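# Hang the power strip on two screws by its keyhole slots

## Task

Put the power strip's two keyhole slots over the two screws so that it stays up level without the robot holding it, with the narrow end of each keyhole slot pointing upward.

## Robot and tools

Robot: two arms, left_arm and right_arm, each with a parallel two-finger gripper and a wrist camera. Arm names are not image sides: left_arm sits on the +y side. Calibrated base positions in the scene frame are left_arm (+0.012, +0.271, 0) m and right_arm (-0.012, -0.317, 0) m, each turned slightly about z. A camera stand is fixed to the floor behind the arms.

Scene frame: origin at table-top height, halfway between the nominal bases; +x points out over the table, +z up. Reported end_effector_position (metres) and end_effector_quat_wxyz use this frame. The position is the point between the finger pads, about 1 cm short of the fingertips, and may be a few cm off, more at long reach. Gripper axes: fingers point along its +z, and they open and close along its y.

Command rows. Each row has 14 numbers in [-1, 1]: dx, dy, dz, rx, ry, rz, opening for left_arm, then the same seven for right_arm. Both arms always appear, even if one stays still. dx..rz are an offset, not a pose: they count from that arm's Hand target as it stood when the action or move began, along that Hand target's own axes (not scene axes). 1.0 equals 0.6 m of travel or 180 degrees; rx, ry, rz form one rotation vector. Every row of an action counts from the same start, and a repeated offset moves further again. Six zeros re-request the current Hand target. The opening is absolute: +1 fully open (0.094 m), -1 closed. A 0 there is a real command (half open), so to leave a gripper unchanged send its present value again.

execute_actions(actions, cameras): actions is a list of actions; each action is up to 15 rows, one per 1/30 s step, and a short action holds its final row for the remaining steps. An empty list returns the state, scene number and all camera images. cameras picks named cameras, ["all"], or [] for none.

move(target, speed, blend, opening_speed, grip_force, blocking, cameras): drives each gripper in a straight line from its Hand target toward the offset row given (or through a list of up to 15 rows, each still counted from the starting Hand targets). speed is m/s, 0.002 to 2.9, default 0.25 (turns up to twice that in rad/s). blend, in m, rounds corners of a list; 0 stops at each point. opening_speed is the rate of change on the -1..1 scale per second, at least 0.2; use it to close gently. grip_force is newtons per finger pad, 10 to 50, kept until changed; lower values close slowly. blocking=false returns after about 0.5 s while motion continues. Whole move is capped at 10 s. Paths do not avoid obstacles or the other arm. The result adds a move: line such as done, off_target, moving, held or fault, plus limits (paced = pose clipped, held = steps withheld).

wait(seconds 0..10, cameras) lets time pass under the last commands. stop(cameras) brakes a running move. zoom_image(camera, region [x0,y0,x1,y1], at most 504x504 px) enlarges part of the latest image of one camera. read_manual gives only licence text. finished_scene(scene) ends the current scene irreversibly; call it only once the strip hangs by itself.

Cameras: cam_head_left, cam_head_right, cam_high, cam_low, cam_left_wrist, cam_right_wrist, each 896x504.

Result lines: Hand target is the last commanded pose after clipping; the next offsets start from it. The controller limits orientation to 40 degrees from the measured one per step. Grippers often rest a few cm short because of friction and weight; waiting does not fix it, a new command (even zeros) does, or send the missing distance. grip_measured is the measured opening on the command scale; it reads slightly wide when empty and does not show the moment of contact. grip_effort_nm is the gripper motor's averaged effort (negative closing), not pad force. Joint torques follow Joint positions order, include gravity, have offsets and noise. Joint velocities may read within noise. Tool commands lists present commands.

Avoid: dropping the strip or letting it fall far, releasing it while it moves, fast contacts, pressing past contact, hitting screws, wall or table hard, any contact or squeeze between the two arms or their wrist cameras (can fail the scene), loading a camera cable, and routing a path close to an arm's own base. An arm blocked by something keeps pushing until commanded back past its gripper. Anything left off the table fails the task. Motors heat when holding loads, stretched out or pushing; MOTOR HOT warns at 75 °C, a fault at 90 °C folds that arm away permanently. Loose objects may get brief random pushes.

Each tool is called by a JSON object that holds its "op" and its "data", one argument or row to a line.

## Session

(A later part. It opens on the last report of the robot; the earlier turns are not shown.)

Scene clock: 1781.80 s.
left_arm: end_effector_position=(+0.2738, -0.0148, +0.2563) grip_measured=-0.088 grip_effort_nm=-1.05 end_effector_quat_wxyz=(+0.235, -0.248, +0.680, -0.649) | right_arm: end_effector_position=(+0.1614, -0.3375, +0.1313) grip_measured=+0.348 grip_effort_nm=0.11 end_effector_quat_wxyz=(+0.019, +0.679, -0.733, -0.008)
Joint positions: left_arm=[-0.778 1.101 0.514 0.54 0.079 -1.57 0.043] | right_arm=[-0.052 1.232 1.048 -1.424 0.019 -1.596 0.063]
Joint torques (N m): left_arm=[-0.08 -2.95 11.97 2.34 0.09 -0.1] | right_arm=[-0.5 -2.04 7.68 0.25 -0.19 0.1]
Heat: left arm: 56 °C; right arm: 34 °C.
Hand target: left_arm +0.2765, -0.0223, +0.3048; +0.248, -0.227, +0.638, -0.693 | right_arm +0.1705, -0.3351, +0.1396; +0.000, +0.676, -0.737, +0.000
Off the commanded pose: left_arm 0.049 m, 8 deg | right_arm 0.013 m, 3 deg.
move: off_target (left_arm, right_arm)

{"op": "move", "data": {
  "target": [0.003,0.0,0.01,0,0,0,-0.16,0,0,0,0,0,0,0.35],
  "speed": 0.03
}}

{"op": "move", "data": {
  "target": [0.002,0.0,0.006,0,0,0,-0.16,0,0,0,0,0,0,0.35],
  "speed": 0.03
}}

Scene clock: 1787.33 s.
left_arm: end_effector_position=(+0.2772, -0.0183, +0.2547) grip_measured=-0.088 grip_effort_nm=-1.05 end_effector_quat_wxyz=(+0.233, -0.249, +0.683, -0.646) | right_arm: end_effector_position=(+0.1614, -0.3375, +0.1313) grip_measured=+0.348 grip_effort_nm=0.11 end_effector_quat_wxyz=(+0.019, +0.679, -0.733, -0.008)
Joint positions: left_arm=[-0.778 1.125 0.529 0.54 0.079 -1.57 0.043] | right_arm=[-0.052 1.232 1.048 -1.424 0.019 -1.596 0.063]
Joint torques (N m): left_arm=[-0.83 -3.08 12.05 2.45 -0.03 -0.09] | right_arm=[-0.79 -1.95 7.61 0.28 -0.2 0.1]
Heat: left arm: 56 °C; right arm: 34 °C.
Hand target: left_arm +0.2789, -0.0281, +0.3053; +0.248, -0.227, +0.638, -0.693 | right_arm +0.1705, -0.3351, +0.1396; +0.000, +0.676, -0.737, +0.000
Off the commanded pose: left_arm 0.052 m, 8 deg | right_arm 0.013 m, 3 deg.
move: off_target (left_arm, right_arm)

Scene clock: 1788.33 s.
left_arm: end_effector_position=(+0.2765, -0.0193, +0.2541) grip_measured=-0.088 grip_effort_nm=-1.05 end_effector_quat_wxyz=(+0.232, -0.249, +0.684, -0.646) | right_arm: end_effector_position=(+0.1614, -0.3375, +0.1313) grip_measured=+0.348 grip_effort_nm=0.11 end_effector_quat_wxyz=(+0.019, +0.679, -0.733, -0.008)
Joint positions: left_arm=[-0.781 1.127 0.529 0.54 0.079 -1.57 0.043] | right_arm=[-0.052 1.232 1.048 -1.424 0.019 -1.596 0.063]
Joint torques (N m): left_arm=[-1.02 -2.29 12.64 2.48 -0.1 -0.09] | right_arm=[-0.79 -2.09 7.61 0.32 -0.19 0.09]
Heat: left arm: 57 °C; right arm: 34 °C.
Hand target: left_arm +0.2802, -0.0316, +0.3056; +0.247, -0.227, +0.638, -0.693 | right_arm +0.1705, -0.3351, +0.1396; +0.000, +0.676, -0.737, +0.000
Off the commanded pose: left_arm 0.053 m, 8 deg | right_arm 0.013 m, 3 deg.
move: off_target (left_arm, right_arm)

{"op": "move", "data": {
  "target": [0.006,0.0,-0.008,0,0,0,-0.16,0,0,0,0,0,0,0.35],
  "speed": 0.03
}}

{"op": "move", "data": {
  "target": [0.004,0.0,0.0,0,0,0,-0.16,0,0,0,0,0,0,0.35],
  "speed": 0.03
}}

{"op": "move", "data": {
  "target": [0.004,0.0,0.0,0,0,0,-0.16,0,0,0,0,0,0,0.35],
  "speed": 0.03
}}

Scene clock: 1794.00 s.
left_arm: end_effector_position=(+0.2765, -0.0195, +0.2541) grip_measured=-0.088 grip_effort_nm=-1.05 end_effector_quat_wxyz=(+0.235, -0.252, +0.682, -0.645) | right_arm: end_effector_position=(+0.1614, -0.3375, +0.1313) grip_measured=+0.348 grip_effort_nm=0.11 end_effector_quat_wxyz=(+0.019, +0.679, -0.733, -0.008)
Joint positions: left_arm=[-0.79 1.127 0.529 0.54 0.06 -1.57 0.043] | right_arm=[-0.052 1.232 1.048 -1.424 0.019 -1.596 0.063]
Joint torques (N m): left_arm=[-1.4 -3.55 11.74 2.4 -0.04 -0.07] | right_arm=[-0.65 -2.07 7.62 0.28 -0.14 0.11]
Heat: left arm: 57 °C; right arm: 34 °C.
Hand target: left_arm +0.2744, -0.0302, +0.3052; +0.247, -0.227, +0.638, -0.693 | right_arm +0.1705, -0.3351, +0.1396; +0.000, +0.676, -0.737, +0.000
Off the commanded pose: left_arm 0.052 m, 8 deg | right_arm 0.013 m, 3 deg.
move: off_target (left_arm, right_arm)

Scene clock: 1795.00 s.
left_arm: end_effector_position=(+0.2766, -0.0195, +0.2541) grip_measured=-0.088 grip_effort_nm=-1.05 end_effector_quat_wxyz=(+0.239, -0.255, +0.681, -0.643) | right_arm: end_effector_position=(+0.1614, -0.3375, +0.1313) grip_measured=+0.348 grip_effort_nm=0.11 end_effector_quat_wxyz=(+0.019, +0.679, -0.733, -0.008)
Joint positions: left_arm=[-0.797 1.127 0.529 0.54 0.043 -1.57 0.043] | right_arm=[-0.052 1.232 1.048 -1.424 0.019 -1.596 0.063]
Joint torques (N m): left_arm=[-1.63 -3.64 11.71 2.41 0.03 -0.06] | right_arm=[-0.66 -2.18 7.58 0.27 -0.19 0.08]
Heat: left arm: 57 °C; right arm: 34 °C.
Hand target: left_arm +0.2726, -0.0317, +0.3052; +0.248, -0.227, +0.638, -0.693 | right_arm +0.1705, -0.3351, +0.1396; +0.000, +0.676, -0.737, +0.000
Off the commanded pose: left_arm 0.053 m, 8 deg | right_arm 0.013 m, 3 deg.
move: off_target (left_arm, right_arm)

Scene clock: 1796.00 s.
left_arm: end_effector_position=(+0.2763, -0.0198, +0.2541) grip_measured=-0.088 grip_effort_nm=-1.05 end_effector_quat_wxyz=(+0.242, -0.257, +0.680, -0.642) | right_arm: end_effector_position=(+0.1614, -0.3375, +0.1313) grip_measured=+0.348 grip_effort_nm=0.11 end_effector_quat_wxyz=(+0.019, +0.679, -0.733, -0.008)
Joint positions: left_arm=[-0.807 1.127 0.529 0.54 0.025 -1.57 0.043] | right_arm=[-0.052 1.232 1.048 -1.424 0.019 -1.596 0.063]
Joint torques (N m): left_arm=[-1.74 -3.74 11.63 2.42 0.11 -0.05] | right_arm=[-0.62 -2.04 7.64 0.3 -0.21 0.12]
Heat: left arm: 57 °C; right arm: 34 °C.
Hand target: left_arm +0.2707, -0.0332, +0.3052; +0.248, -0.227, +0.638, -0.693 | right_arm +0.1705, -0.3351, +0.1396; +0.000, +0.676, -0.737, +0.000
Off the commanded pose: left_arm 0.053 m, 8 deg | right_arm 0.013 m, 3 deg.
move: off_target (left_arm, right_arm)

{"op": "execute_actions", "data": {
  "actions": [],
  "cameras": ["cam_head_left","cam_head_right","cam_left_wrist"]
}}

{"op": "zoom_image", "data": {
  "camera": "cam_head_left",
  "region": [380, 130, 430, 180]
}}

{"op": "zoom_image", "data": {
  "camera": "cam_head_left",
  "region": [425, 180, 475, 230]
}}

{"op": "zoom_image", "data": {
  "camera": "cam_head_right",
  "region": [375, 130, 425, 180]
}}

{"op": "zoom_image", "data": {
  "camera": "cam_head_right",
  "region": [410, 185, 460, 235]
}}

Scene clock: 1802.70 s.
left_arm: end_effector_position=(+0.2763, -0.0198, +0.2541) grip_measured=-0.088 grip_effort_nm=-1.05 end_effector_quat_wxyz=(+0.242, -0.257, +0.680, -0.642) | right_arm: end_effector_position=(+0.1614, -0.3375, +0.1313) grip_measured=+0.348 grip_effort_nm=0.11 end_effector_quat_wxyz=(+0.019, +0.679, -0.733, -0.008)
Joint positions: left_arm=[-0.807 1.127 0.529 0.54 0.025 -1.57 0.043] | right_arm=[-0.052 1.232 1.048 -1.424 0.019 -1.596 0.063]
Joint velocities: within noise
Joint torques (N m): left_arm=[-1.85 -3.7 11.69 2.42 0.11 -0.06] | right_arm=[-0.69 -2.17 7.65 0.28 -0.2 0.11]
Heat: left arm: 58 °C; right arm: 34 °C.
Hand target: left_arm +0.2707, -0.0332, +0.3052; +0.248, -0.227, +0.638, -0.693 | right_arm +0.1705, -0.3351, +0.1396; +0.000, +0.676, -0.737, +0.000
Tool commands: left_gripper/opening=-0.16 right_gripper/opening=+0.35
Off the commanded pose: left_arm 0.053 m, 8 deg | right_arm 0.013 m, 3 deg.
Images, in order (width x height): cam_head_left 896x504, cam_head_right 896x504, cam_left_wrist 896x504.

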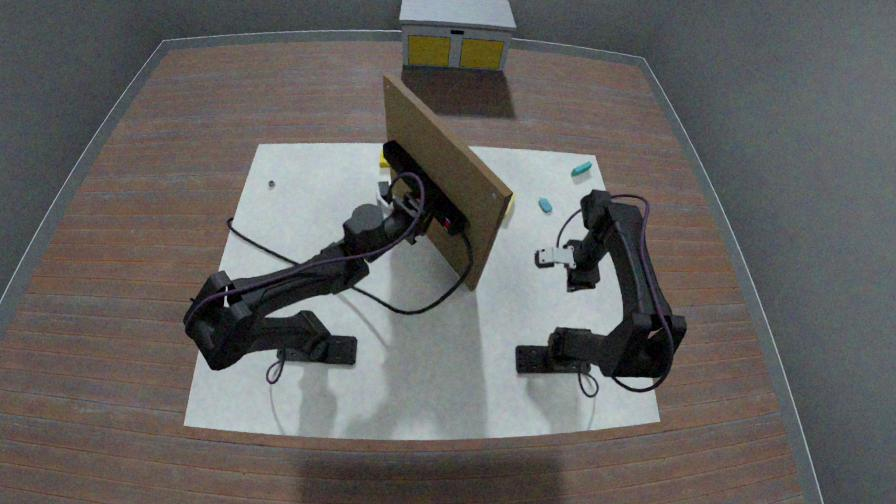

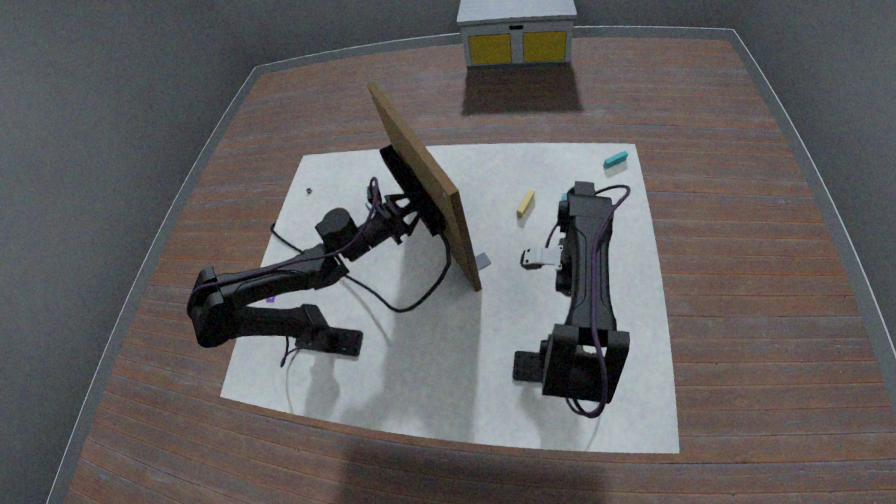

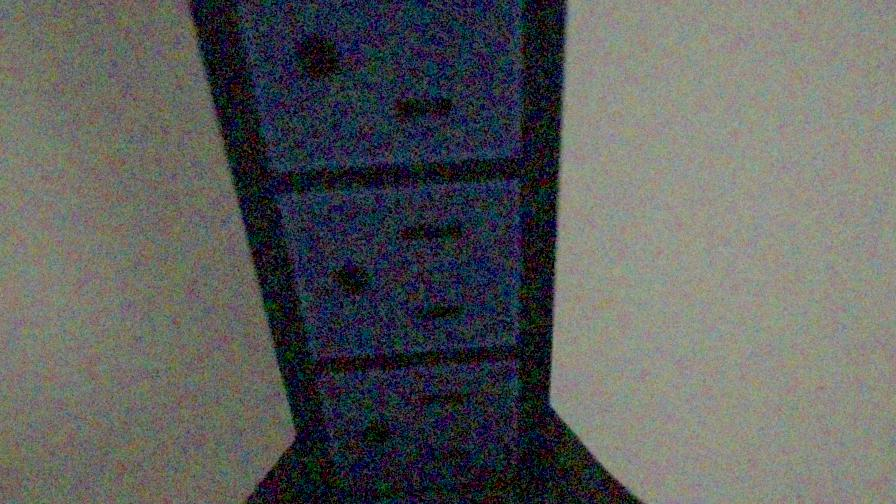

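Scaled by 10.080.

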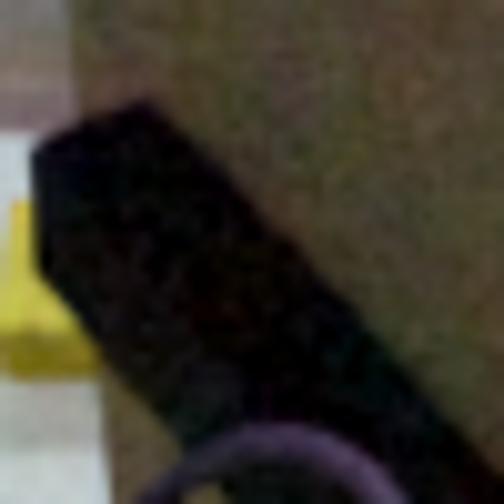

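Scaled by 10.080.

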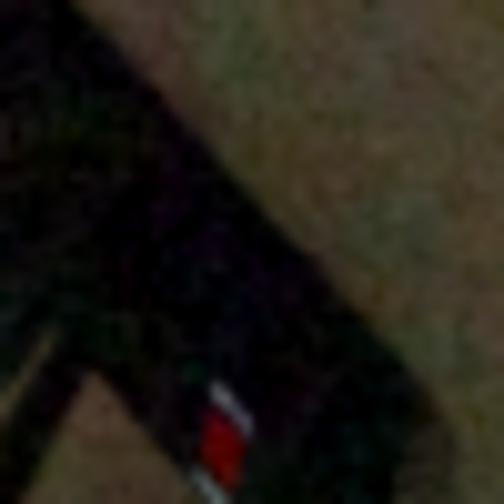

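Scaled by 10.080.

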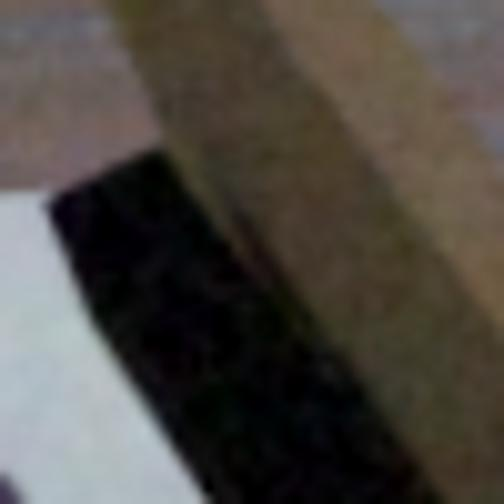

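Scaled by 10.080.

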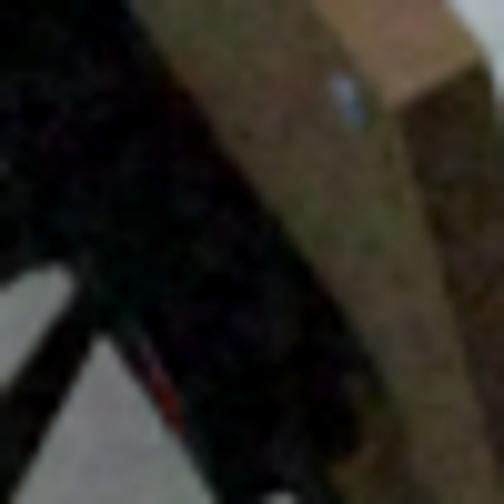

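{"op": "move", "data": {
  "target": [-0.008,0.0,-0.02,0.008,-0.008,0.003,-0.16,0,0,0,0,0,0,0.35],
  "speed": 0.04
}}

Scene clock: 1833.13 s.
left_arm: end_effector_position=(+0.2734, -0.0211, +0.2569) grip_measured=-0.088 grip_effort_nm=-1.05 end_effector_quat_wxyz=(+0.243, -0.254, +0.679, -0.645) | right_arm: end_effector_position=(+0.1614, -0.3375, +0.1313) grip_measured=+0.348 grip_effort_nm=0.11 end_effector_quat_wxyz=(+0.019, +0.679, -0.733, -0.008)
Joint positions: left_arm=[-0.817 1.119 0.529 0.54 0.018 -1.567 0.043] | right_arm=[-0.052 1.232 1.048 -1.424 0.019 -1.596 0.063]
Joint torques (N m): left_arm=[-0.77 -5.74 7.9 2.77 -0.1 0.03] | right_arm=[-0.66 -2.24 7.76 0.26 -0.17 0.12]
Heat: left arm: 58 °C; right arm: 34 °C.
Hand target: left_arm +0.2668, -0.0210, +0.3042; +0.262, -0.230, +0.627, -0.697 | right_arm +0.1705, -0.3351, +0.1396; +0.000, +0.676, -0.737, +0.000
Off the commanded pose: left_arm 0.048 m, 9 deg | right_arm 0.013 m, 3 deg.
move: off_target (left_arm, right_arm)

{"op": "move", "data": {
  "target": [
    [0.0,0.0,0.018,0.0,0,0.0,-0.16,0,0,0,0,0,0,0.35],
    [0.0,0.006,0.018,0.0,0.014,0.0,-0.16,0,0,0,0,0,0,0.35],
    [0.0,0.012,0.018,0.0,-0.014,0.0,-0.16,0,0,0,0,0,0,0.35],
    [0.0,0.014,0.018,0.0,0.0,0.008,-0.16,0,0,0,0,0,0,0.35],
    [0.0,0.014,0.018,0.0,0.0,-0.008,-0.16,0,0,0,0,0,0,0.35]
  ],
  "speed": 0.04
}}

Scene clock: 1846.40 s.
left_arm: end_effector_position=(+0.2730, -0.0238, +0.2578) grip_measured=-0.088 grip_effort_nm=-1.05 end_effector_quat_wxyz=(+0.255, -0.251, +0.677, -0.644) | right_arm: end_effector_position=(+0.1614, -0.3375, +0.1313) grip_measured=+0.348 grip_effort_nm=0.11 end_effector_quat_wxyz=(+0.019, +0.679, -0.733, -0.008)
Joint positions: left_arm=[-0.839 1.13 0.529 0.559 -0.017 -1.55 0.043] | right_arm=[-0.052 1.232 1.048 -1.424 0.019 -1.596 0.063]
Joint torques (N m): left_arm=[0.75 -2.09 8.59 3.06 0.33 -0.45] | right_arm=[-0.64 -2.07 7.65 0.29 -0.19 0.11]
Heat: left arm: 61 °C; right arm: 34 °C.
Hand target: left_arm +0.2745, -0.0297, +0.2969; +0.253, -0.238, +0.624, -0.700 | right_arm +0.1705, -0.3351, +0.1396; +0.000, +0.676, -0.737, +0.000
Off the commanded pose: left_arm 0.040 m, 9 deg | right_arm 0.013 m, 3 deg.
move: off_target (left_arm, right_arm)

{"op": "move", "data": {
  "target": [
    [0.0,0.0,-0.025,0.0,0,0,-0.16,0,0,0,0,0,0,0.35],
    [0.0,0.058,-0.025,0.0,-0.006,0.0,-0.16,0,0,0,0,0,0,0.35]
  ],
  "speed": 0.05
}}

Scene clock: 1863.87 s.
left_arm: end_effector_position=(+0.2697, -0.0177, +0.2300) grip_measured=-0.088 grip_effort_nm=-1.05 end_effector_quat_wxyz=(+0.251, -0.256, +0.664, -0.656) | right_arm: end_effector_position=(+0.1614, -0.3375, +0.1313) grip_measured=+0.348 grip_effort_nm=0.11 end_effector_quat_wxyz=(+0.019, +0.679, -0.733, -0.008)
Joint positions: left_arm=[-0.833 1.182 0.403 0.765 -0.012 -1.574 0.043] | right_arm=[-0.052 1.232 1.048 -1.424 0.019 -1.596 0.063]
Joint torques (N m): left_arm=[-0.99 -2.7 6.99 2.82 -0.12 -0.18] | right_arm=[-0.69 -2.14 7.66 0.28 -0.21 0.11]
Heat: left arm: 65 °C; right arm: 34 °C.
Hand target: left_arm +0.2668, -0.0217, +0.2607; +0.259, -0.244, +0.622, -0.698 | right_arm +0.1705, -0.3351, +0.1396; +0.000, +0.676, -0.737, +0.000
Off the commanded pose: left_arm 0.031 m, 7 deg | right_arm 0.013 m, 3 deg.
move: off_target (left_arm, right_arm)

Lower a bit more, then press flush below the heads.

{"op": "move", "data": {
  "target": [
    [0.0,0.014,-0.004,0.0,0,0,-0.16,0,0,0,0,0,0,0.35],
    [0.0,0.012,0.028,0.0,0.0,0.0,-0.16,0,0,0,0,0,0,0.35]
  ],
  "speed": 0.04,
  "cameras": ["cam_head_left","cam_head_right","cam_left_wrist"]
}}

{"op": "zoom_image", "data": {
  "camera": "cam_head_left",
  "region": [380, 140, 430, 190]
}}

{"op": "zoom_image", "data": {
  "camera": "cam_head_left",
  "region": [430, 190, 480, 240]
}}

{"op": "zoom_image", "data": {
  "camera": "cam_head_right",
  "region": [375, 140, 425, 190]
}}

{"op": "zoom_image", "data": {
  "camera": "cam_head_right",
  "region": [415, 195, 465, 245]
}}

Scene clock: 1873.13 s.
left_arm: end_effector_position=(+0.2725, -0.0231, +0.2003) grip_measured=-0.088 grip_effort_nm=-1.05 end_effector_quat_wxyz=(+0.243, -0.262, +0.681, -0.639) | right_arm: end_effector_position=(+0.1614, -0.3375, +0.1313) grip_measured=+0.348 grip_effort_nm=0.11 end_effector_quat_wxyz=(+0.019, +0.679, -0.733, -0.008)
Joint positions: left_arm=[-0.837 1.277 0.377 0.835 -0.014 -1.575 0.043] | right_arm=[-0.052 1.232 1.048 -1.424 0.019 -1.596 0.063]
Joint torques (N m): left_arm=[-0.61 -3.29 10.97 2.81 -0.12 -0.18] | right_arm=[-0.64 -2.09 7.57 0.31 -0.17 0.14]
Heat: left arm: 63 °C; right arm: 34 °C.
Hand target: left_arm +0.2783, -0.0348, +0.2554; +0.259, -0.244, +0.621, -0.698 | right_arm +0.1705, -0.3351, +0.1396; +0.000, +0.676, -0.737, +0.000
Off the commanded pose: left_arm 0.057 m, 10 deg | right_arm 0.013 m, 3 deg.
move: off_target (left_arm, right_arm)
Images, in order (width x height): cam_head_left 896x504, cam_head_right 896x504, cam_left_wrist 896x504.

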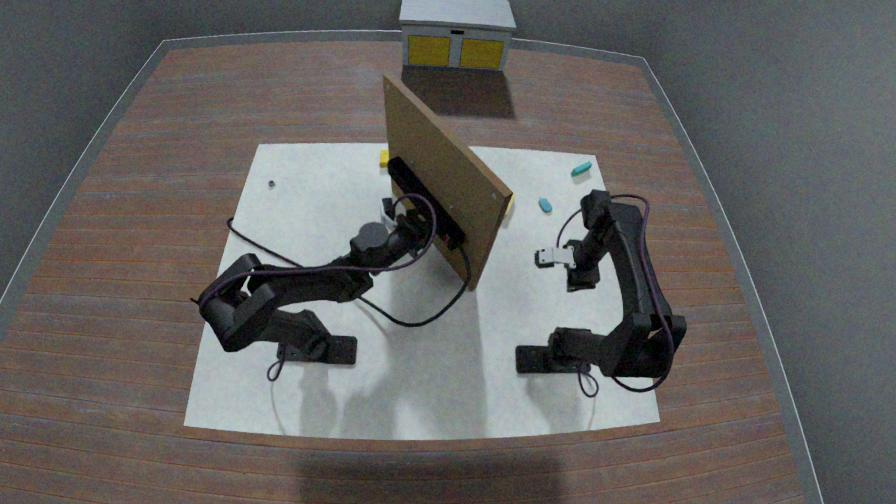

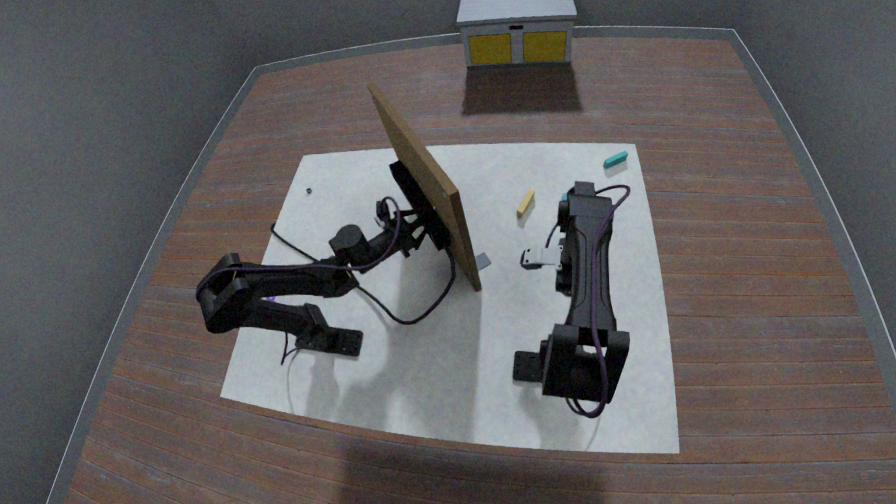

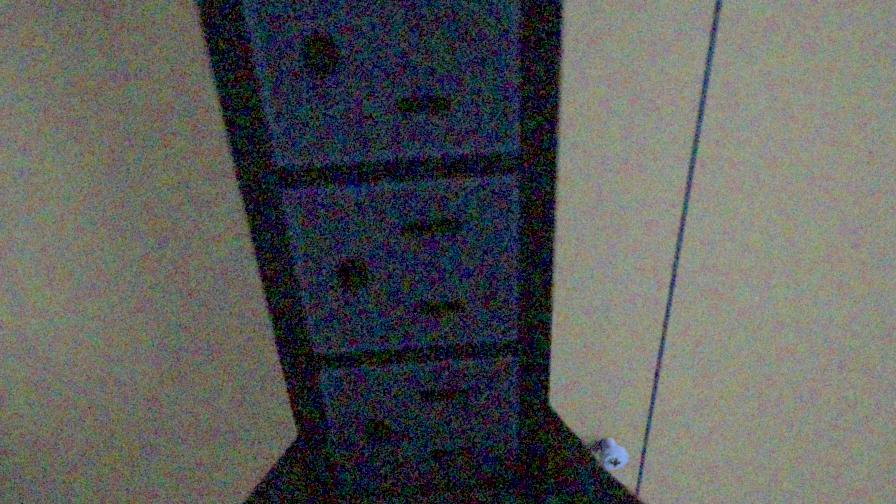

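Scaled by 10.080.

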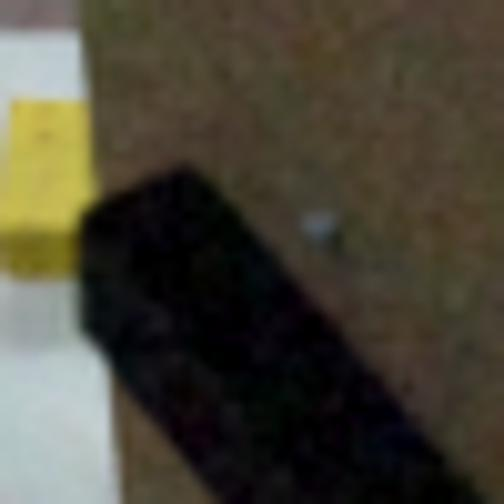

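Scaled by 10.080.

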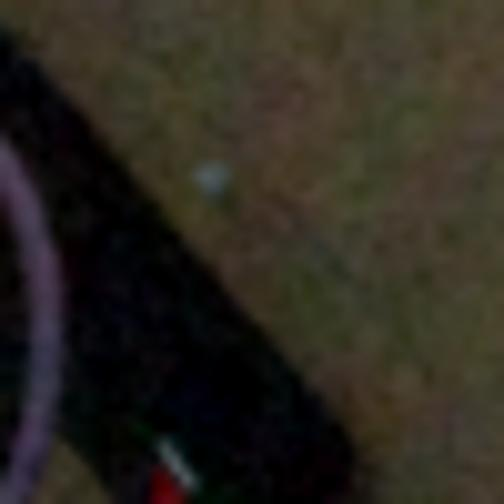

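Scaled by 10.080.

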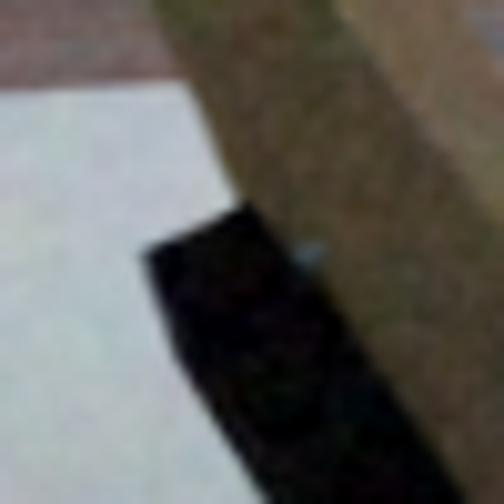

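Scaled by 10.080.

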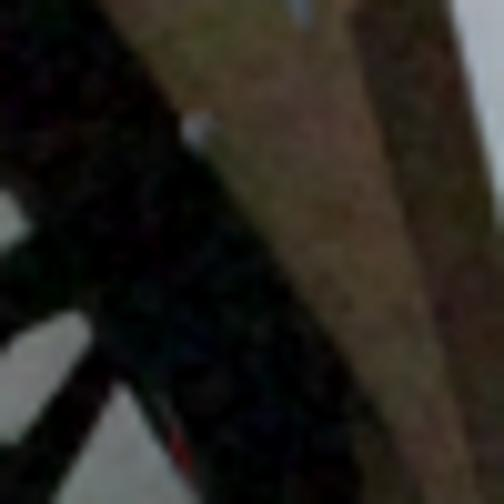

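{"op": "move", "data": {
  "target": [
    [0.0,0.0,-0.042,0.0,0,0,-0.16,0,0,0,0,0,0,0.35],
    [-0.014,-0.085,-0.034,-0.002,0,0.003,-0.16,0,0,0,0,0,0,0.35]
  ],
  "speed": 0.06
}}

Scene clock: 1953.80 s.
left_arm: end_effector_position=(+0.2698, -0.0087, +0.2617) grip_measured=-0.088 grip_effort_nm=-1.05 end_effector_quat_wxyz=(+0.255, -0.257, +0.657, -0.662) | right_arm: end_effector_position=(+0.1614, -0.3375, +0.1313) grip_measured=+0.348 grip_effort_nm=0.11 end_effector_quat_wxyz=(+0.019, +0.679, -0.733, -0.008)
Joint positions: left_arm=[-0.81 1.075 0.468 0.613 0.003 -1.576 0.043] | right_arm=[-0.052 1.232 1.048 -1.424 0.019 -1.596 0.063]
Joint torques (N m): left_arm=[0.5 -5.11 11.64 1.69 0.16 -0.09] | right_arm=[-0.75 -2.06 7.57 0.3 -0.18 0.13]
Heat: left arm: 60 °C; right arm: 34 °C.
Hand target: left_arm +0.2681, -0.0093, +0.3037; +0.261, -0.242, +0.625, -0.695 | right_arm +0.1705, -0.3351, +0.1396; +0.000, +0.676, -0.737, +0.000
Off the commanded pose: left_arm 0.042 m, 6 deg | right_arm 0.013 m, 3 deg.
move: off_target (left_arm, right_arm)

{"op": "move", "data": {
  "target": [-0.001,0.006,0.018,0,0,0,-0.16,0,0,0,0,0,0,0.35],
  "speed": 0.03
}}

{"op": "move", "data": {
  "target": [0,0.004,0.008,0,0,0,-0.16,0,0,0,0,0,0,0.35],
  "speed": 0.03
}}

Scene clock: 1958.80 s.
left_arm: end_effector_position=(+0.2724, -0.0121, +0.2585) grip_measured=-0.088 grip_effort_nm=-1.05 end_effector_quat_wxyz=(+0.253, -0.258, +0.661, -0.658) | right_arm: end_effector_position=(+0.1614, -0.3375, +0.1313) grip_measured=+0.348 grip_effort_nm=0.11 end_effector_quat_wxyz=(+0.019, +0.679, -0.733, -0.008)
Joint positions: left_arm=[-0.81 1.098 0.478 0.612 0.005 -1.576 0.043] | right_arm=[-0.052 1.232 1.048 -1.424 0.019 -1.596 0.063]
Joint torques (N m): left_arm=[0.66 -2.92 11.95 2.06 0.16 -0.07] | right_arm=[-0.68 -2.06 7.64 0.29 -0.22 0.12]
Heat: left arm: 59 °C; right arm: 34 °C.
Hand target: left_arm +0.2760, -0.0172, +0.3012; +0.261, -0.242, +0.625, -0.695 | right_arm +0.1705, -0.3351, +0.1396; +0.000, +0.676, -0.737, +0.000
Off the commanded pose: left_arm 0.043 m, 6 deg | right_arm 0.013 m, 3 deg.
move: off_target (left_arm, right_arm)

Scene clock: 1959.80 s.
left_arm: end_effector_position=(+0.2748, -0.0148, +0.2510) grip_measured=-0.088 grip_effort_nm=-1.05 end_effector_quat_wxyz=(+0.250, -0.260, +0.668, -0.651) | right_arm: end_effector_position=(+0.1614, -0.3375, +0.1313) grip_measured=+0.348 grip_effort_nm=0.11 end_effector_quat_wxyz=(+0.019, +0.679, -0.733, -0.008)
Joint positions: left_arm=[-0.81 1.122 0.481 0.612 0.005 -1.576 0.043] | right_arm=[-0.052 1.232 1.048 -1.424 0.019 -1.596 0.063]
Joint torques (N m): left_arm=[0.65 -2.97 12.05 2.3 0.15 -0.09] | right_arm=[-0.64 -2.15 7.65 0.31 -0.2 0.1]
Heat: left arm: 59 °C; right arm: 34 °C.
Hand target: left_arm +0.2793, -0.0210, +0.2993; +0.261, -0.242, +0.625, -0.695 | right_arm +0.1705, -0.3351, +0.1396; +0.000, +0.676, -0.737, +0.000
Off the commanded pose: left_arm 0.049 m, 7 deg | right_arm 0.013 m, 3 deg.
move: off_target (left_arm, right_arm)

{"op": "move", "data": {
  "target": [0,-0.006,0.009,0,0,0,-0.16,0,0,0,0,0,0,0.35],
  "speed": 0.03
}}

{"op": "move", "data": {
  "target": [0,-0.004,0.006,0,0,0,-0.16,0,0,0,0,0,0,0.35],
  "speed": 0.03,
  "cameras": ["cam_head_left","cam_head_right"]
}}

{"op": "zoom_image", "data": {
  "camera": "cam_head_right",
  "region": [375, 130, 425, 180]
}}

{"op": "zoom_image", "data": {
  "camera": "cam_head_right",
  "region": [410, 185, 460, 235]
}}

Scene clock: 1968.57 s.
left_arm: end_effector_position=(+0.2791, -0.0178, +0.2594) grip_measured=-0.088 grip_effort_nm=-1.05 end_effector_quat_wxyz=(+0.252, -0.259, +0.663, -0.655) | right_arm: end_effector_position=(+0.1614, -0.3375, +0.1313) grip_measured=+0.348 grip_effort_nm=0.11 end_effector_quat_wxyz=(+0.019, +0.679, -0.733, -0.008)
Joint positions: left_arm=[-0.807 1.138 0.511 0.612 0.006 -1.576 0.043] | right_arm=[-0.052 1.232 1.048 -1.424 0.019 -1.596 0.063]
Joint torques (N m): left_arm=[0.46 -2.89 11.97 2.21 0.11 -0.07] | right_arm=[-0.58 -2.1 7.61 0.29 -0.17 0.11]
Heat: left arm: 58 °C; right arm: 34 °C.
Hand target: left_arm +0.2827, -0.0247, +0.3034; +0.261, -0.242, +0.625, -0.695 | right_arm +0.1705, -0.3351, +0.1396; +0.000, +0.676, -0.737, +0.000
Off the commanded pose: left_arm 0.045 m, 7 deg | right_arm 0.013 m, 3 deg.
move: off_target (left_arm, right_arm)

Scene clock: 1969.57 s.
left_arm: end_effector_position=(+0.2793, -0.0181, +0.2596) grip_measured=-0.088 grip_effort_nm=-1.05 end_effector_quat_wxyz=(+0.252, -0.259, +0.663, -0.655) | right_arm: end_effector_position=(+0.1614, -0.3375, +0.1313) grip_measured=+0.348 grip_effort_nm=0.11 end_effector_quat_wxyz=(+0.019, +0.679, -0.733, -0.008)
Joint positions: left_arm=[-0.807 1.139 0.512 0.612 0.006 -1.576 0.043] | right_arm=[-0.052 1.232 1.048 -1.424 0.019 -1.596 0.063]
Joint torques (N m): left_arm=[0.49 -2.43 13.14 2.14 0.14 -0.08] | right_arm=[-0.69 -2.11 7.58 0.26 -0.2 0.11]
Heat: left arm: 58 °C; right arm: 34 °C.
Hand target: left_arm +0.2849, -0.0272, +0.3062; +0.261, -0.242, +0.625, -0.695 | right_arm +0.1705, -0.3351, +0.1396; +0.000, +0.676, -0.737, +0.000
Off the commanded pose: left_arm 0.048 m, 7 deg | right_arm 0.013 m, 3 deg.
move: off_target (left_arm, right_arm)
Images, in order (width x height): cam_head_left 896x504, cam_head_right 896x504.

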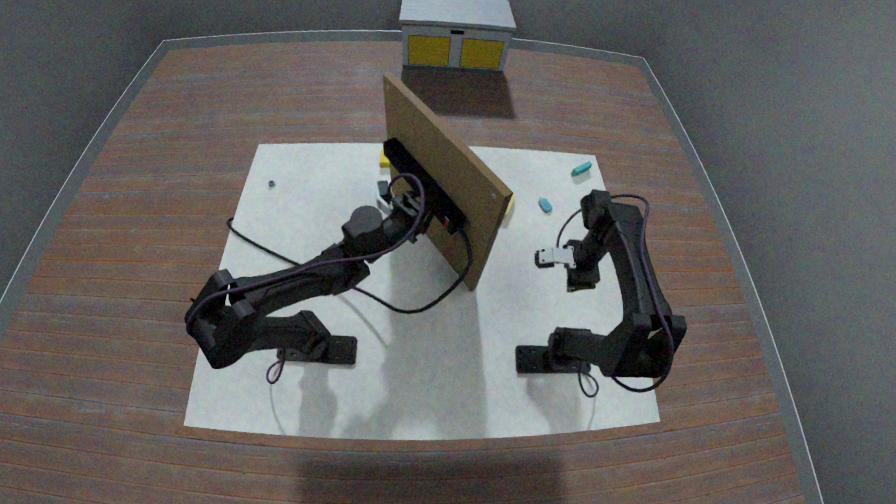

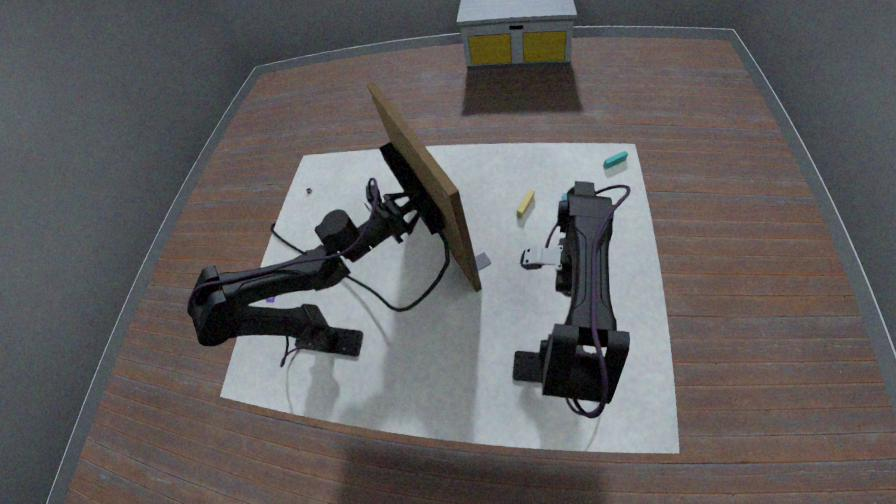

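Scaled by 10.080.

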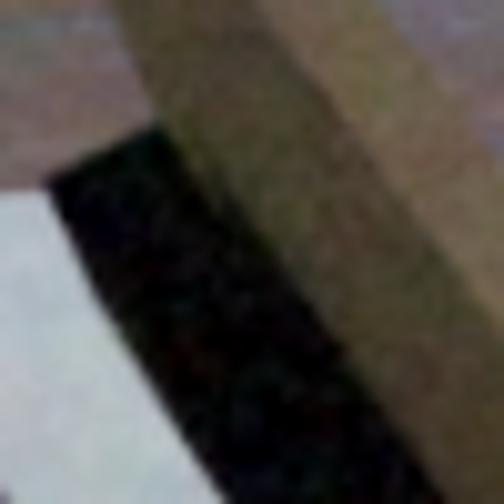

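Scaled by 10.080.

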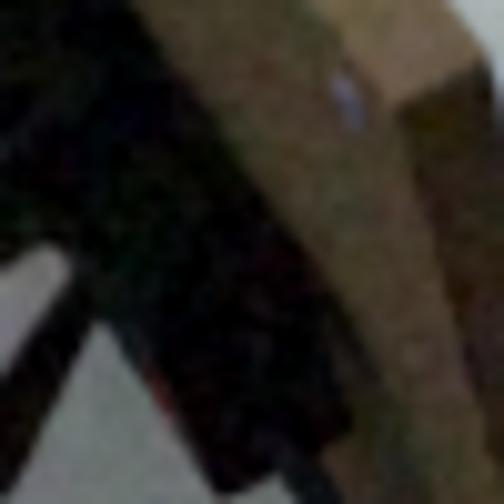

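{"op": "zoom_image", "data": {
  "camera": "cam_head_left",
  "region": [380, 125, 430, 175]
}}

{"op": "zoom_image", "data": {
  "camera": "cam_head_left",
  "region": [430, 180, 480, 230]
}}

{"op": "zoom_image", "data": {
  "camera": "cam_head_right",
  "region": [400, 170, 440, 210]
}}

{"op": "zoom_image", "data": {
  "camera": "cam_head_right",
  "region": [420, 205, 460, 245]
}}

Scaled by 10.080.

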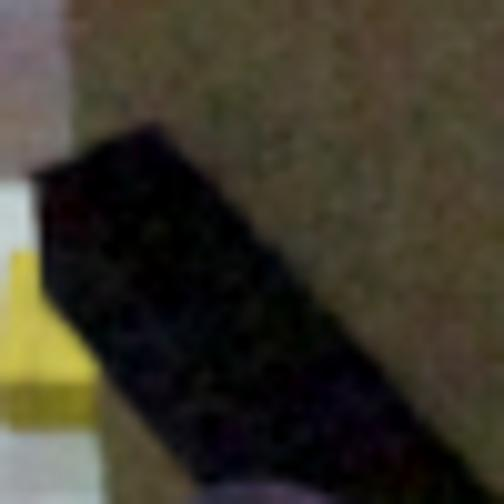

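Scaled by 10.080.

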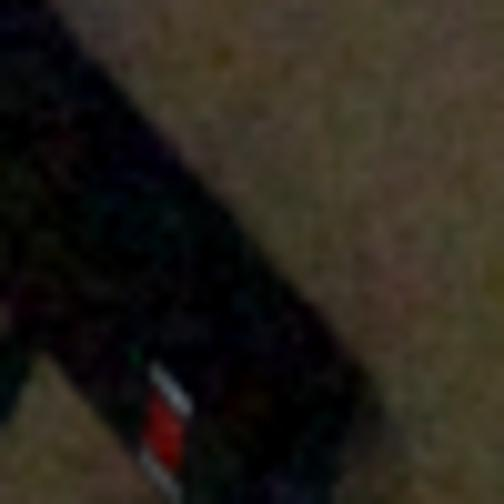

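Scaled by 12.600.

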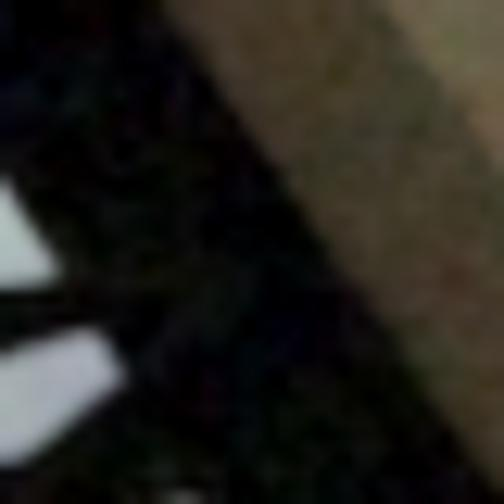

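Scaled by 12.600.

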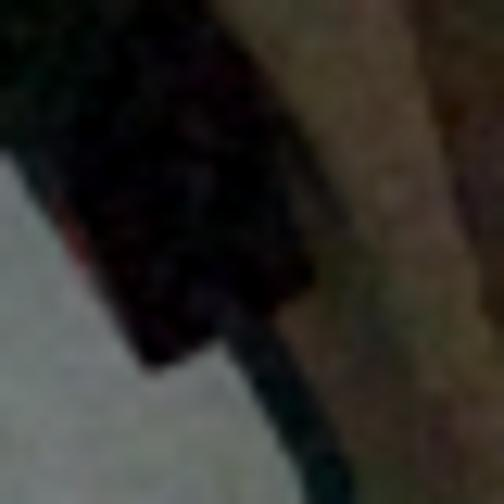

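{"op": "move", "data": {
  "target": [
    [0,0,0.004,0,0.012,0,-0.16,0,0,0,0,0,0,0.35],
    [0,0.01,0.004,0,0.012,0.006,-0.16,0,0,0,0,0,0,0.35],
    [0,0.01,0.004,0,0.012,-0.006,-0.16,0,0,0,0,0,0,0.35],
    [0,0.018,0.004,0,0.012,0.0,-0.16,0,0,0,0,0,0,0.35]
  ],
  "speed": 0.03,
  "cameras": ["cam_head_right"]
}}

{"op": "zoom_image", "data": {
  "camera": "cam_head_right",
  "region": [420, 205, 460, 245]
}}

{"op": "zoom_image", "data": {
  "camera": "cam_head_right",
  "region": [375, 130, 425, 180]
}}

Scene clock: 1990.07 s.
left_arm: end_effector_position=(+0.2788, -0.0191, +0.2586) grip_measured=-0.088 grip_effort_nm=-1.05 end_effector_quat_wxyz=(+0.240, -0.248, +0.668, -0.659) | right_arm: end_effector_position=(+0.1614, -0.3375, +0.1313) grip_measured=+0.348 grip_effort_nm=0.11 end_effector_quat_wxyz=(+0.019, +0.679, -0.733, -0.008)
Joint positions: left_arm=[-0.782 1.144 0.512 0.615 0.066 -1.575 0.043] | right_arm=[-0.052 1.232 1.048 -1.424 0.019 -1.596 0.063]
Joint torques (N m): left_arm=[0.5 0.05 11.47 2.68 0.21 -0.08] | right_arm=[-0.66 -2.14 7.54 0.28 -0.2 0.09]
Heat: left arm: 57 °C; right arm: 34 °C.
Hand target: left_arm +0.2872, -0.0299, +0.2957; +0.249, -0.229, +0.630, -0.699 | right_arm +0.1705, -0.3351, +0.1396; +0.000, +0.676, -0.737, +0.000
Off the commanded pose: left_arm 0.039 m, 7 deg | right_arm 0.013 m, 3 deg.
move: off_target (left_arm, right_arm)
Images, in order (width x height): cam_head_right 896x504.

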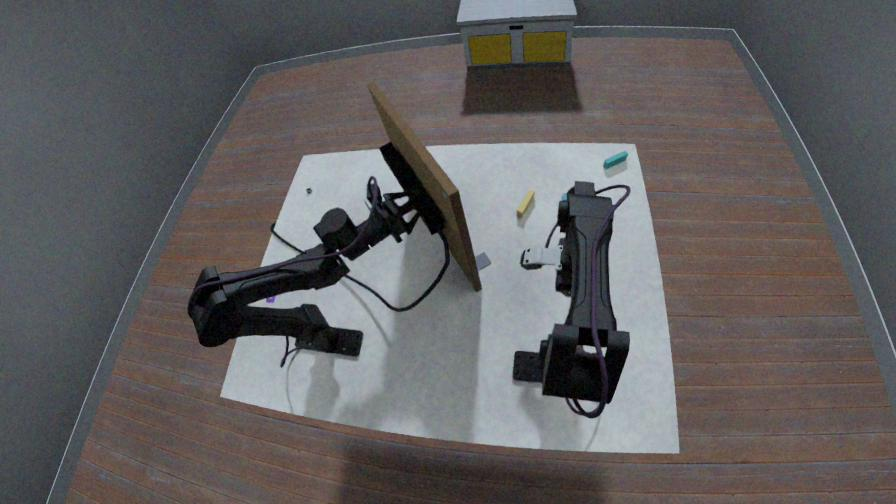

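Scaled by 12.600.

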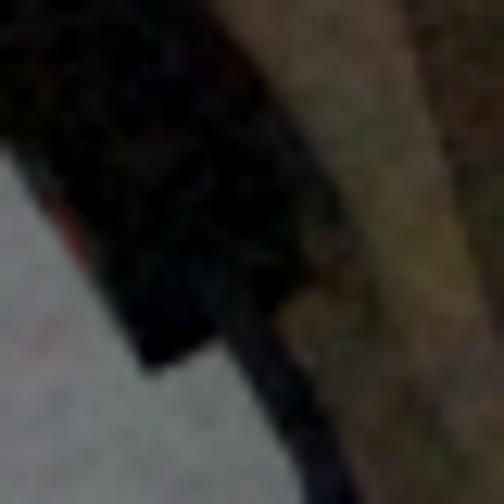

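Scaled by 10.080.

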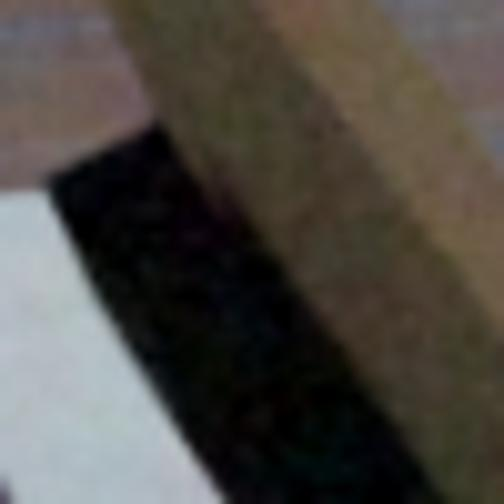

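{"op": "move", "data": {
  "target": [
    [0,0,0.0,0,-0.03,0,-0.16,0,0,0,0,0,0,0.35],
    [0,-0.008,0.0,0,-0.03,0.008,-0.16,0,0,0,0,0,0,0.35],
    [0,-0.008,0.0,0,-0.03,-0.008,-0.16,0,0,0,0,0,0,0.35],
    [0,0.008,0.0,0,-0.03,0.0,-0.16,0,0,0,0,0,0,0.35]
  ],
  "speed": 0.03,
  "cameras": ["cam_head_right","cam_left_wrist"]
}}

{"op": "zoom_image", "data": {
  "camera": "cam_head_right",
  "region": [420, 205, 460, 245]
}}

{"op": "zoom_image", "data": {
  "camera": "cam_head_right",
  "region": [375, 130, 425, 180]
}}

Scene clock: 2000.90 s.
left_arm: end_effector_position=(+0.2791, -0.0194, +0.2592) grip_measured=-0.088 grip_effort_nm=-1.05 end_effector_quat_wxyz=(+0.267, -0.274, +0.657, -0.650) | right_arm: end_effector_position=(+0.1614, -0.3375, +0.1313) grip_measured=+0.348 grip_effort_nm=0.11 end_effector_quat_wxyz=(+0.019, +0.679, -0.733, -0.008)
Joint positions: left_arm=[-0.85 1.147 0.512 0.622 -0.082 -1.577 0.043] | right_arm=[-0.052 1.232 1.048 -1.424 0.019 -1.596 0.063]
Joint torques (N m): left_arm=[-0.64 -0.01 10.48 2.83 -0.03 -0.04] | right_arm=[-0.7 -2 7.62 0.28 -0.19 0.11]
Heat: left arm: 59 °C; right arm: 35 °C.
Hand target: left_arm +0.2874, -0.0303, +0.2909; +0.279, -0.262, +0.617, -0.688 | right_arm +0.1705, -0.3351, +0.1396; +0.000, +0.676, -0.737, +0.000
Off the commanded pose: left_arm 0.035 m, 7 deg | right_arm 0.013 m, 3 deg.
move: off_target (left_arm, right_arm)
Images, in order (width x height): cam_head_right 896x504, cam_left_wrist 896x504.

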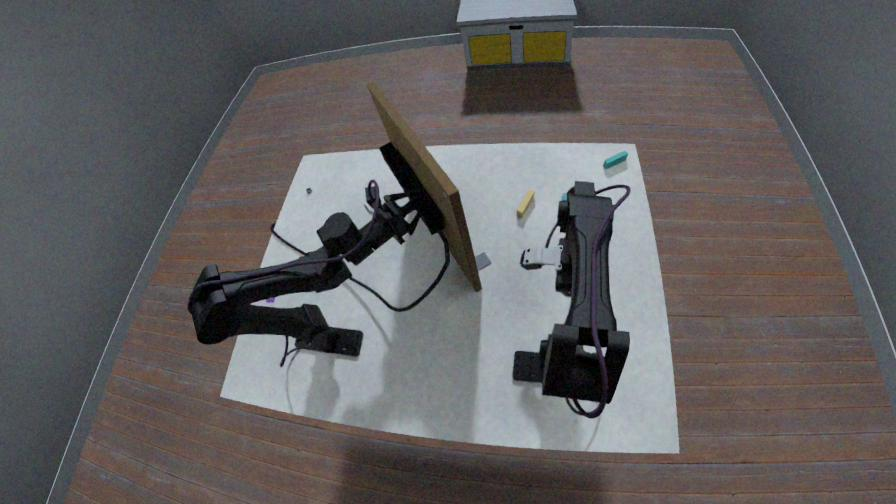

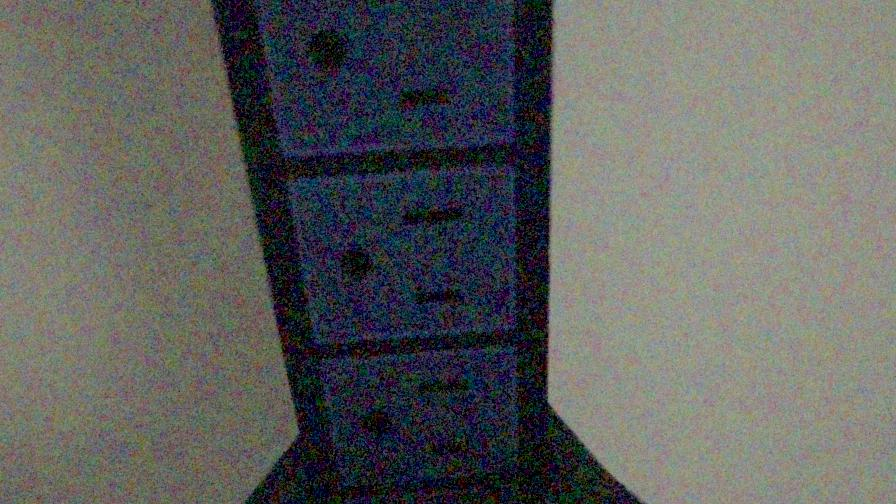

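Scaled by 12.600.

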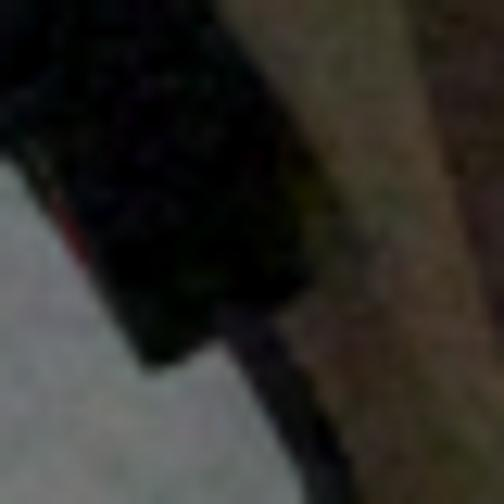

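Scaled by 10.080.

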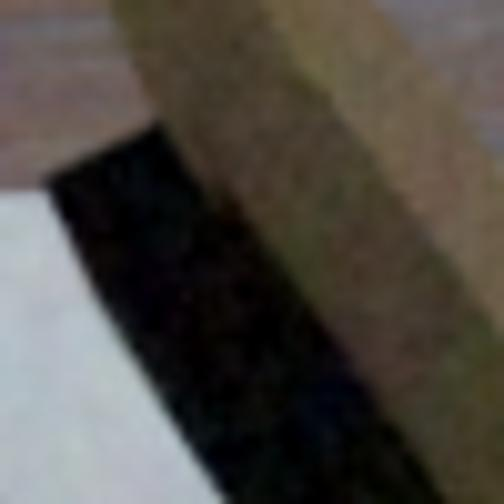

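{"op": "move", "data": {
  "target": [
    [0,0,-0.012,0,0,0.0,-0.16,0,0,0,0,0,0,0.35],
    [0,0,-0.012,0,0,0.02,-0.16,0,0,0,0,0,0,0.35],
    [0,0,0.0,0,0,0.02,-0.16,0,0,0,0,0,0,0.35]
  ],
  "speed": 0.04
}}

Scene clock: 2024.77 s.
left_arm: end_effector_position=(+0.2793, -0.0194, +0.2597) grip_measured=-0.088 grip_effort_nm=-1.05 end_effector_quat_wxyz=(+0.275, -0.268, +0.658, -0.648) | right_arm: end_effector_position=(+0.1614, -0.3375, +0.1313) grip_measured=+0.348 grip_effort_nm=0.11 end_effector_quat_wxyz=(+0.019, +0.679, -0.733, -0.008)
Joint positions: left_arm=[-0.851 1.148 0.512 0.627 -0.086 -1.557 0.043] | right_arm=[-0.052 1.232 1.048 -1.424 0.019 -1.596 0.063]
Joint torques (N m): left_arm=[-0.61 0.01 10.67 2.76 -0.02 0.48] | right_arm=[-0.64 -2.17 7.57 0.3 -0.23 0.11]
Heat: left arm: 66 °C; right arm: 35 °C.
Hand target: left_arm +0.2875, -0.0302, +0.2909; +0.300, -0.242, +0.625, -0.679 | right_arm +0.1705, -0.3351, +0.1396; +0.000, +0.676, -0.737, +0.000
Off the commanded pose: left_arm 0.034 m, 7 deg | right_arm 0.013 m, 3 deg.
move: off_target (left_arm, right_arm)

{"op": "move", "data": {
  "target": [
    [0,0,-0.012,0,0,-0.008,-0.16,0,0,0,0,0,0,0.35],
    [0,0,0.0,0,0,-0.008,-0.16,0,0,0,0,0,0,0.35]
  ],
  "speed": 0.06
}}

{"op": "move", "data": {
  "target": [
    [0,0,-0.012,0,0,-0.025,-0.16,0,0,0,0,0,0,0.35],
    [0,0,0.0,0,0,-0.025,-0.16,0,0,0,0,0,0,0.35]
  ],
  "speed": 0.06
}}

Scene clock: 2032.30 s.
left_arm: end_effector_position=(+0.2795, -0.0192, +0.2598) grip_measured=-0.088 grip_effort_nm=-1.05 end_effector_quat_wxyz=(+0.276, -0.268, +0.658, -0.648) | right_arm: end_effector_position=(+0.1614, -0.3375, +0.1313) grip_measured=+0.348 grip_effort_nm=0.11 end_effector_quat_wxyz=(+0.019, +0.679, -0.733, -0.008)
Joint positions: left_arm=[-0.851 1.148 0.512 0.627 -0.088 -1.557 0.043] | right_arm=[-0.052 1.232 1.048 -1.424 0.019 -1.596 0.063]
Joint torques (N m): left_arm=[-0.55 0.05 10.61 2.79 0.03 0.19] | right_arm=[-0.65 -2.03 7.58 0.31 -0.22 0.07]
Heat: left arm: 66 °C; right arm: 35 °C.
Hand target: left_arm +0.2875, -0.0302, +0.2909; +0.292, -0.250, +0.622, -0.682 | right_arm +0.1705, -0.3351, +0.1396; +0.000, +0.676, -0.737, +0.000
Off the commanded pose: left_arm 0.034 m, 6 deg | right_arm 0.013 m, 3 deg.
move: off_target (left_arm, right_arm)

Scene clock: 2033.93 s.
left_arm: end_effector_position=(+0.2795, -0.0192, +0.2598) grip_measured=-0.088 grip_effort_nm=-1.05 end_effector_quat_wxyz=(+0.270, -0.274, +0.655, -0.650) | right_arm: end_effector_position=(+0.1614, -0.3375, +0.1313) grip_measured=+0.348 grip_effort_nm=0.11 end_effector_quat_wxyz=(+0.019, +0.679, -0.733, -0.008)
Joint positions: left_arm=[-0.851 1.148 0.512 0.627 -0.088 -1.574 0.043] | right_arm=[-0.052 1.232 1.048 -1.424 0.019 -1.596 0.063]
Joint torques (N m): left_arm=[-0.38 0.05 10.81 2.73 0.09 -0.54] | right_arm=[-0.72 -2.09 7.56 0.3 -0.19 0.11]
Heat: left arm: 66 °C; right arm: 35 °C.
Hand target: left_arm +0.2875, -0.0302, +0.2909; +0.265, -0.274, +0.612, -0.693 | right_arm +0.1705, -0.3351, +0.1396; +0.000, +0.676, -0.737, +0.000
Off the commanded pose: left_arm 0.034 m, 7 deg | right_arm 0.013 m, 3 deg.
move: off_target (left_arm, right_arm)

{"op": "move", "data": {
  "target": [
    [0,0,-0.02,0,0,0.012,-0.16,0,0,0,0,0,0,0.35],
    [0,0.01,-0.013,0,0,0.012,-0.16,0,0,0,0,0,0,0.35]
  ],
  "speed": 0.06
}}

{"op": "move", "data": {
  "target": [
    [0,0.01,-0.008,0,0,0.0,-0.16,0,0,0,0,0,0,0.35],
    [0,0.01,0.002,0,0,0.0,-0.16,0,0,0,0,0,0,0.35]
  ],
  "speed": 0.06
}}

Scene clock: 2043.33 s.
left_arm: end_effector_position=(+0.2793, -0.0190, +0.2589) grip_measured=-0.088 grip_effort_nm=-1.05 end_effector_quat_wxyz=(+0.272, -0.272, +0.651, -0.654) | right_arm: end_effector_position=(+0.1614, -0.3375, +0.1313) grip_measured=+0.348 grip_effort_nm=0.11 end_effector_quat_wxyz=(+0.019, +0.679, -0.733, -0.008)
Joint positions: left_arm=[-0.851 1.156 0.498 0.662 -0.088 -1.573 0.043] | right_arm=[-0.052 1.232 1.048 -1.424 0.019 -1.596 0.063]
Joint torques (N m): left_arm=[-0.7 -0.95 8.66 2.66 0 -0.11] | right_arm=[-0.66 -2.18 7.61 0.28 -0.2 0.12]
Heat: left arm: 66 °C; right arm: 35 °C.
Hand target: left_arm +0.2821, -0.0254, +0.2842; +0.278, -0.263, +0.617, -0.688 | right_arm +0.1705, -0.3351, +0.1396; +0.000, +0.676, -0.737, +0.000
Off the commanded pose: left_arm 0.026 m, 6 deg | right_arm 0.013 m, 3 deg.
move: off_target (left_arm, right_arm)

Scene clock: 2044.80 s.
left_arm: end_effector_position=(+0.2791, -0.0188, +0.2583) grip_measured=-0.088 grip_effort_nm=-1.05 end_effector_quat_wxyz=(+0.274, -0.270, +0.643, -0.663) | right_arm: end_effector_position=(+0.1614, -0.3375, +0.1313) grip_measured=+0.348 grip_effort_nm=0.11 end_effector_quat_wxyz=(+0.019, +0.679, -0.733, -0.008)
Joint positions: left_arm=[-0.851 1.171 0.477 0.723 -0.088 -1.573 0.043] | right_arm=[-0.052 1.232 1.048 -1.424 0.019 -1.596 0.063]
Joint torques (N m): left_arm=[-0.47 -0.27 9.26 2.42 0.01 -0.1] | right_arm=[-0.66 -2.09 7.53 0.3 -0.17 0.11]
Heat: left arm: 65 °C; right arm: 35 °C.
Hand target: left_arm +0.2833, -0.0268, +0.2784; +0.278, -0.263, +0.617, -0.688 | right_arm +0.1705, -0.3351, +0.1396; +0.000, +0.676, -0.737, +0.000
Off the commanded pose: left_arm 0.022 m, 4 deg | right_arm 0.013 m, 3 deg.
move: off_target (left_arm, right_arm)


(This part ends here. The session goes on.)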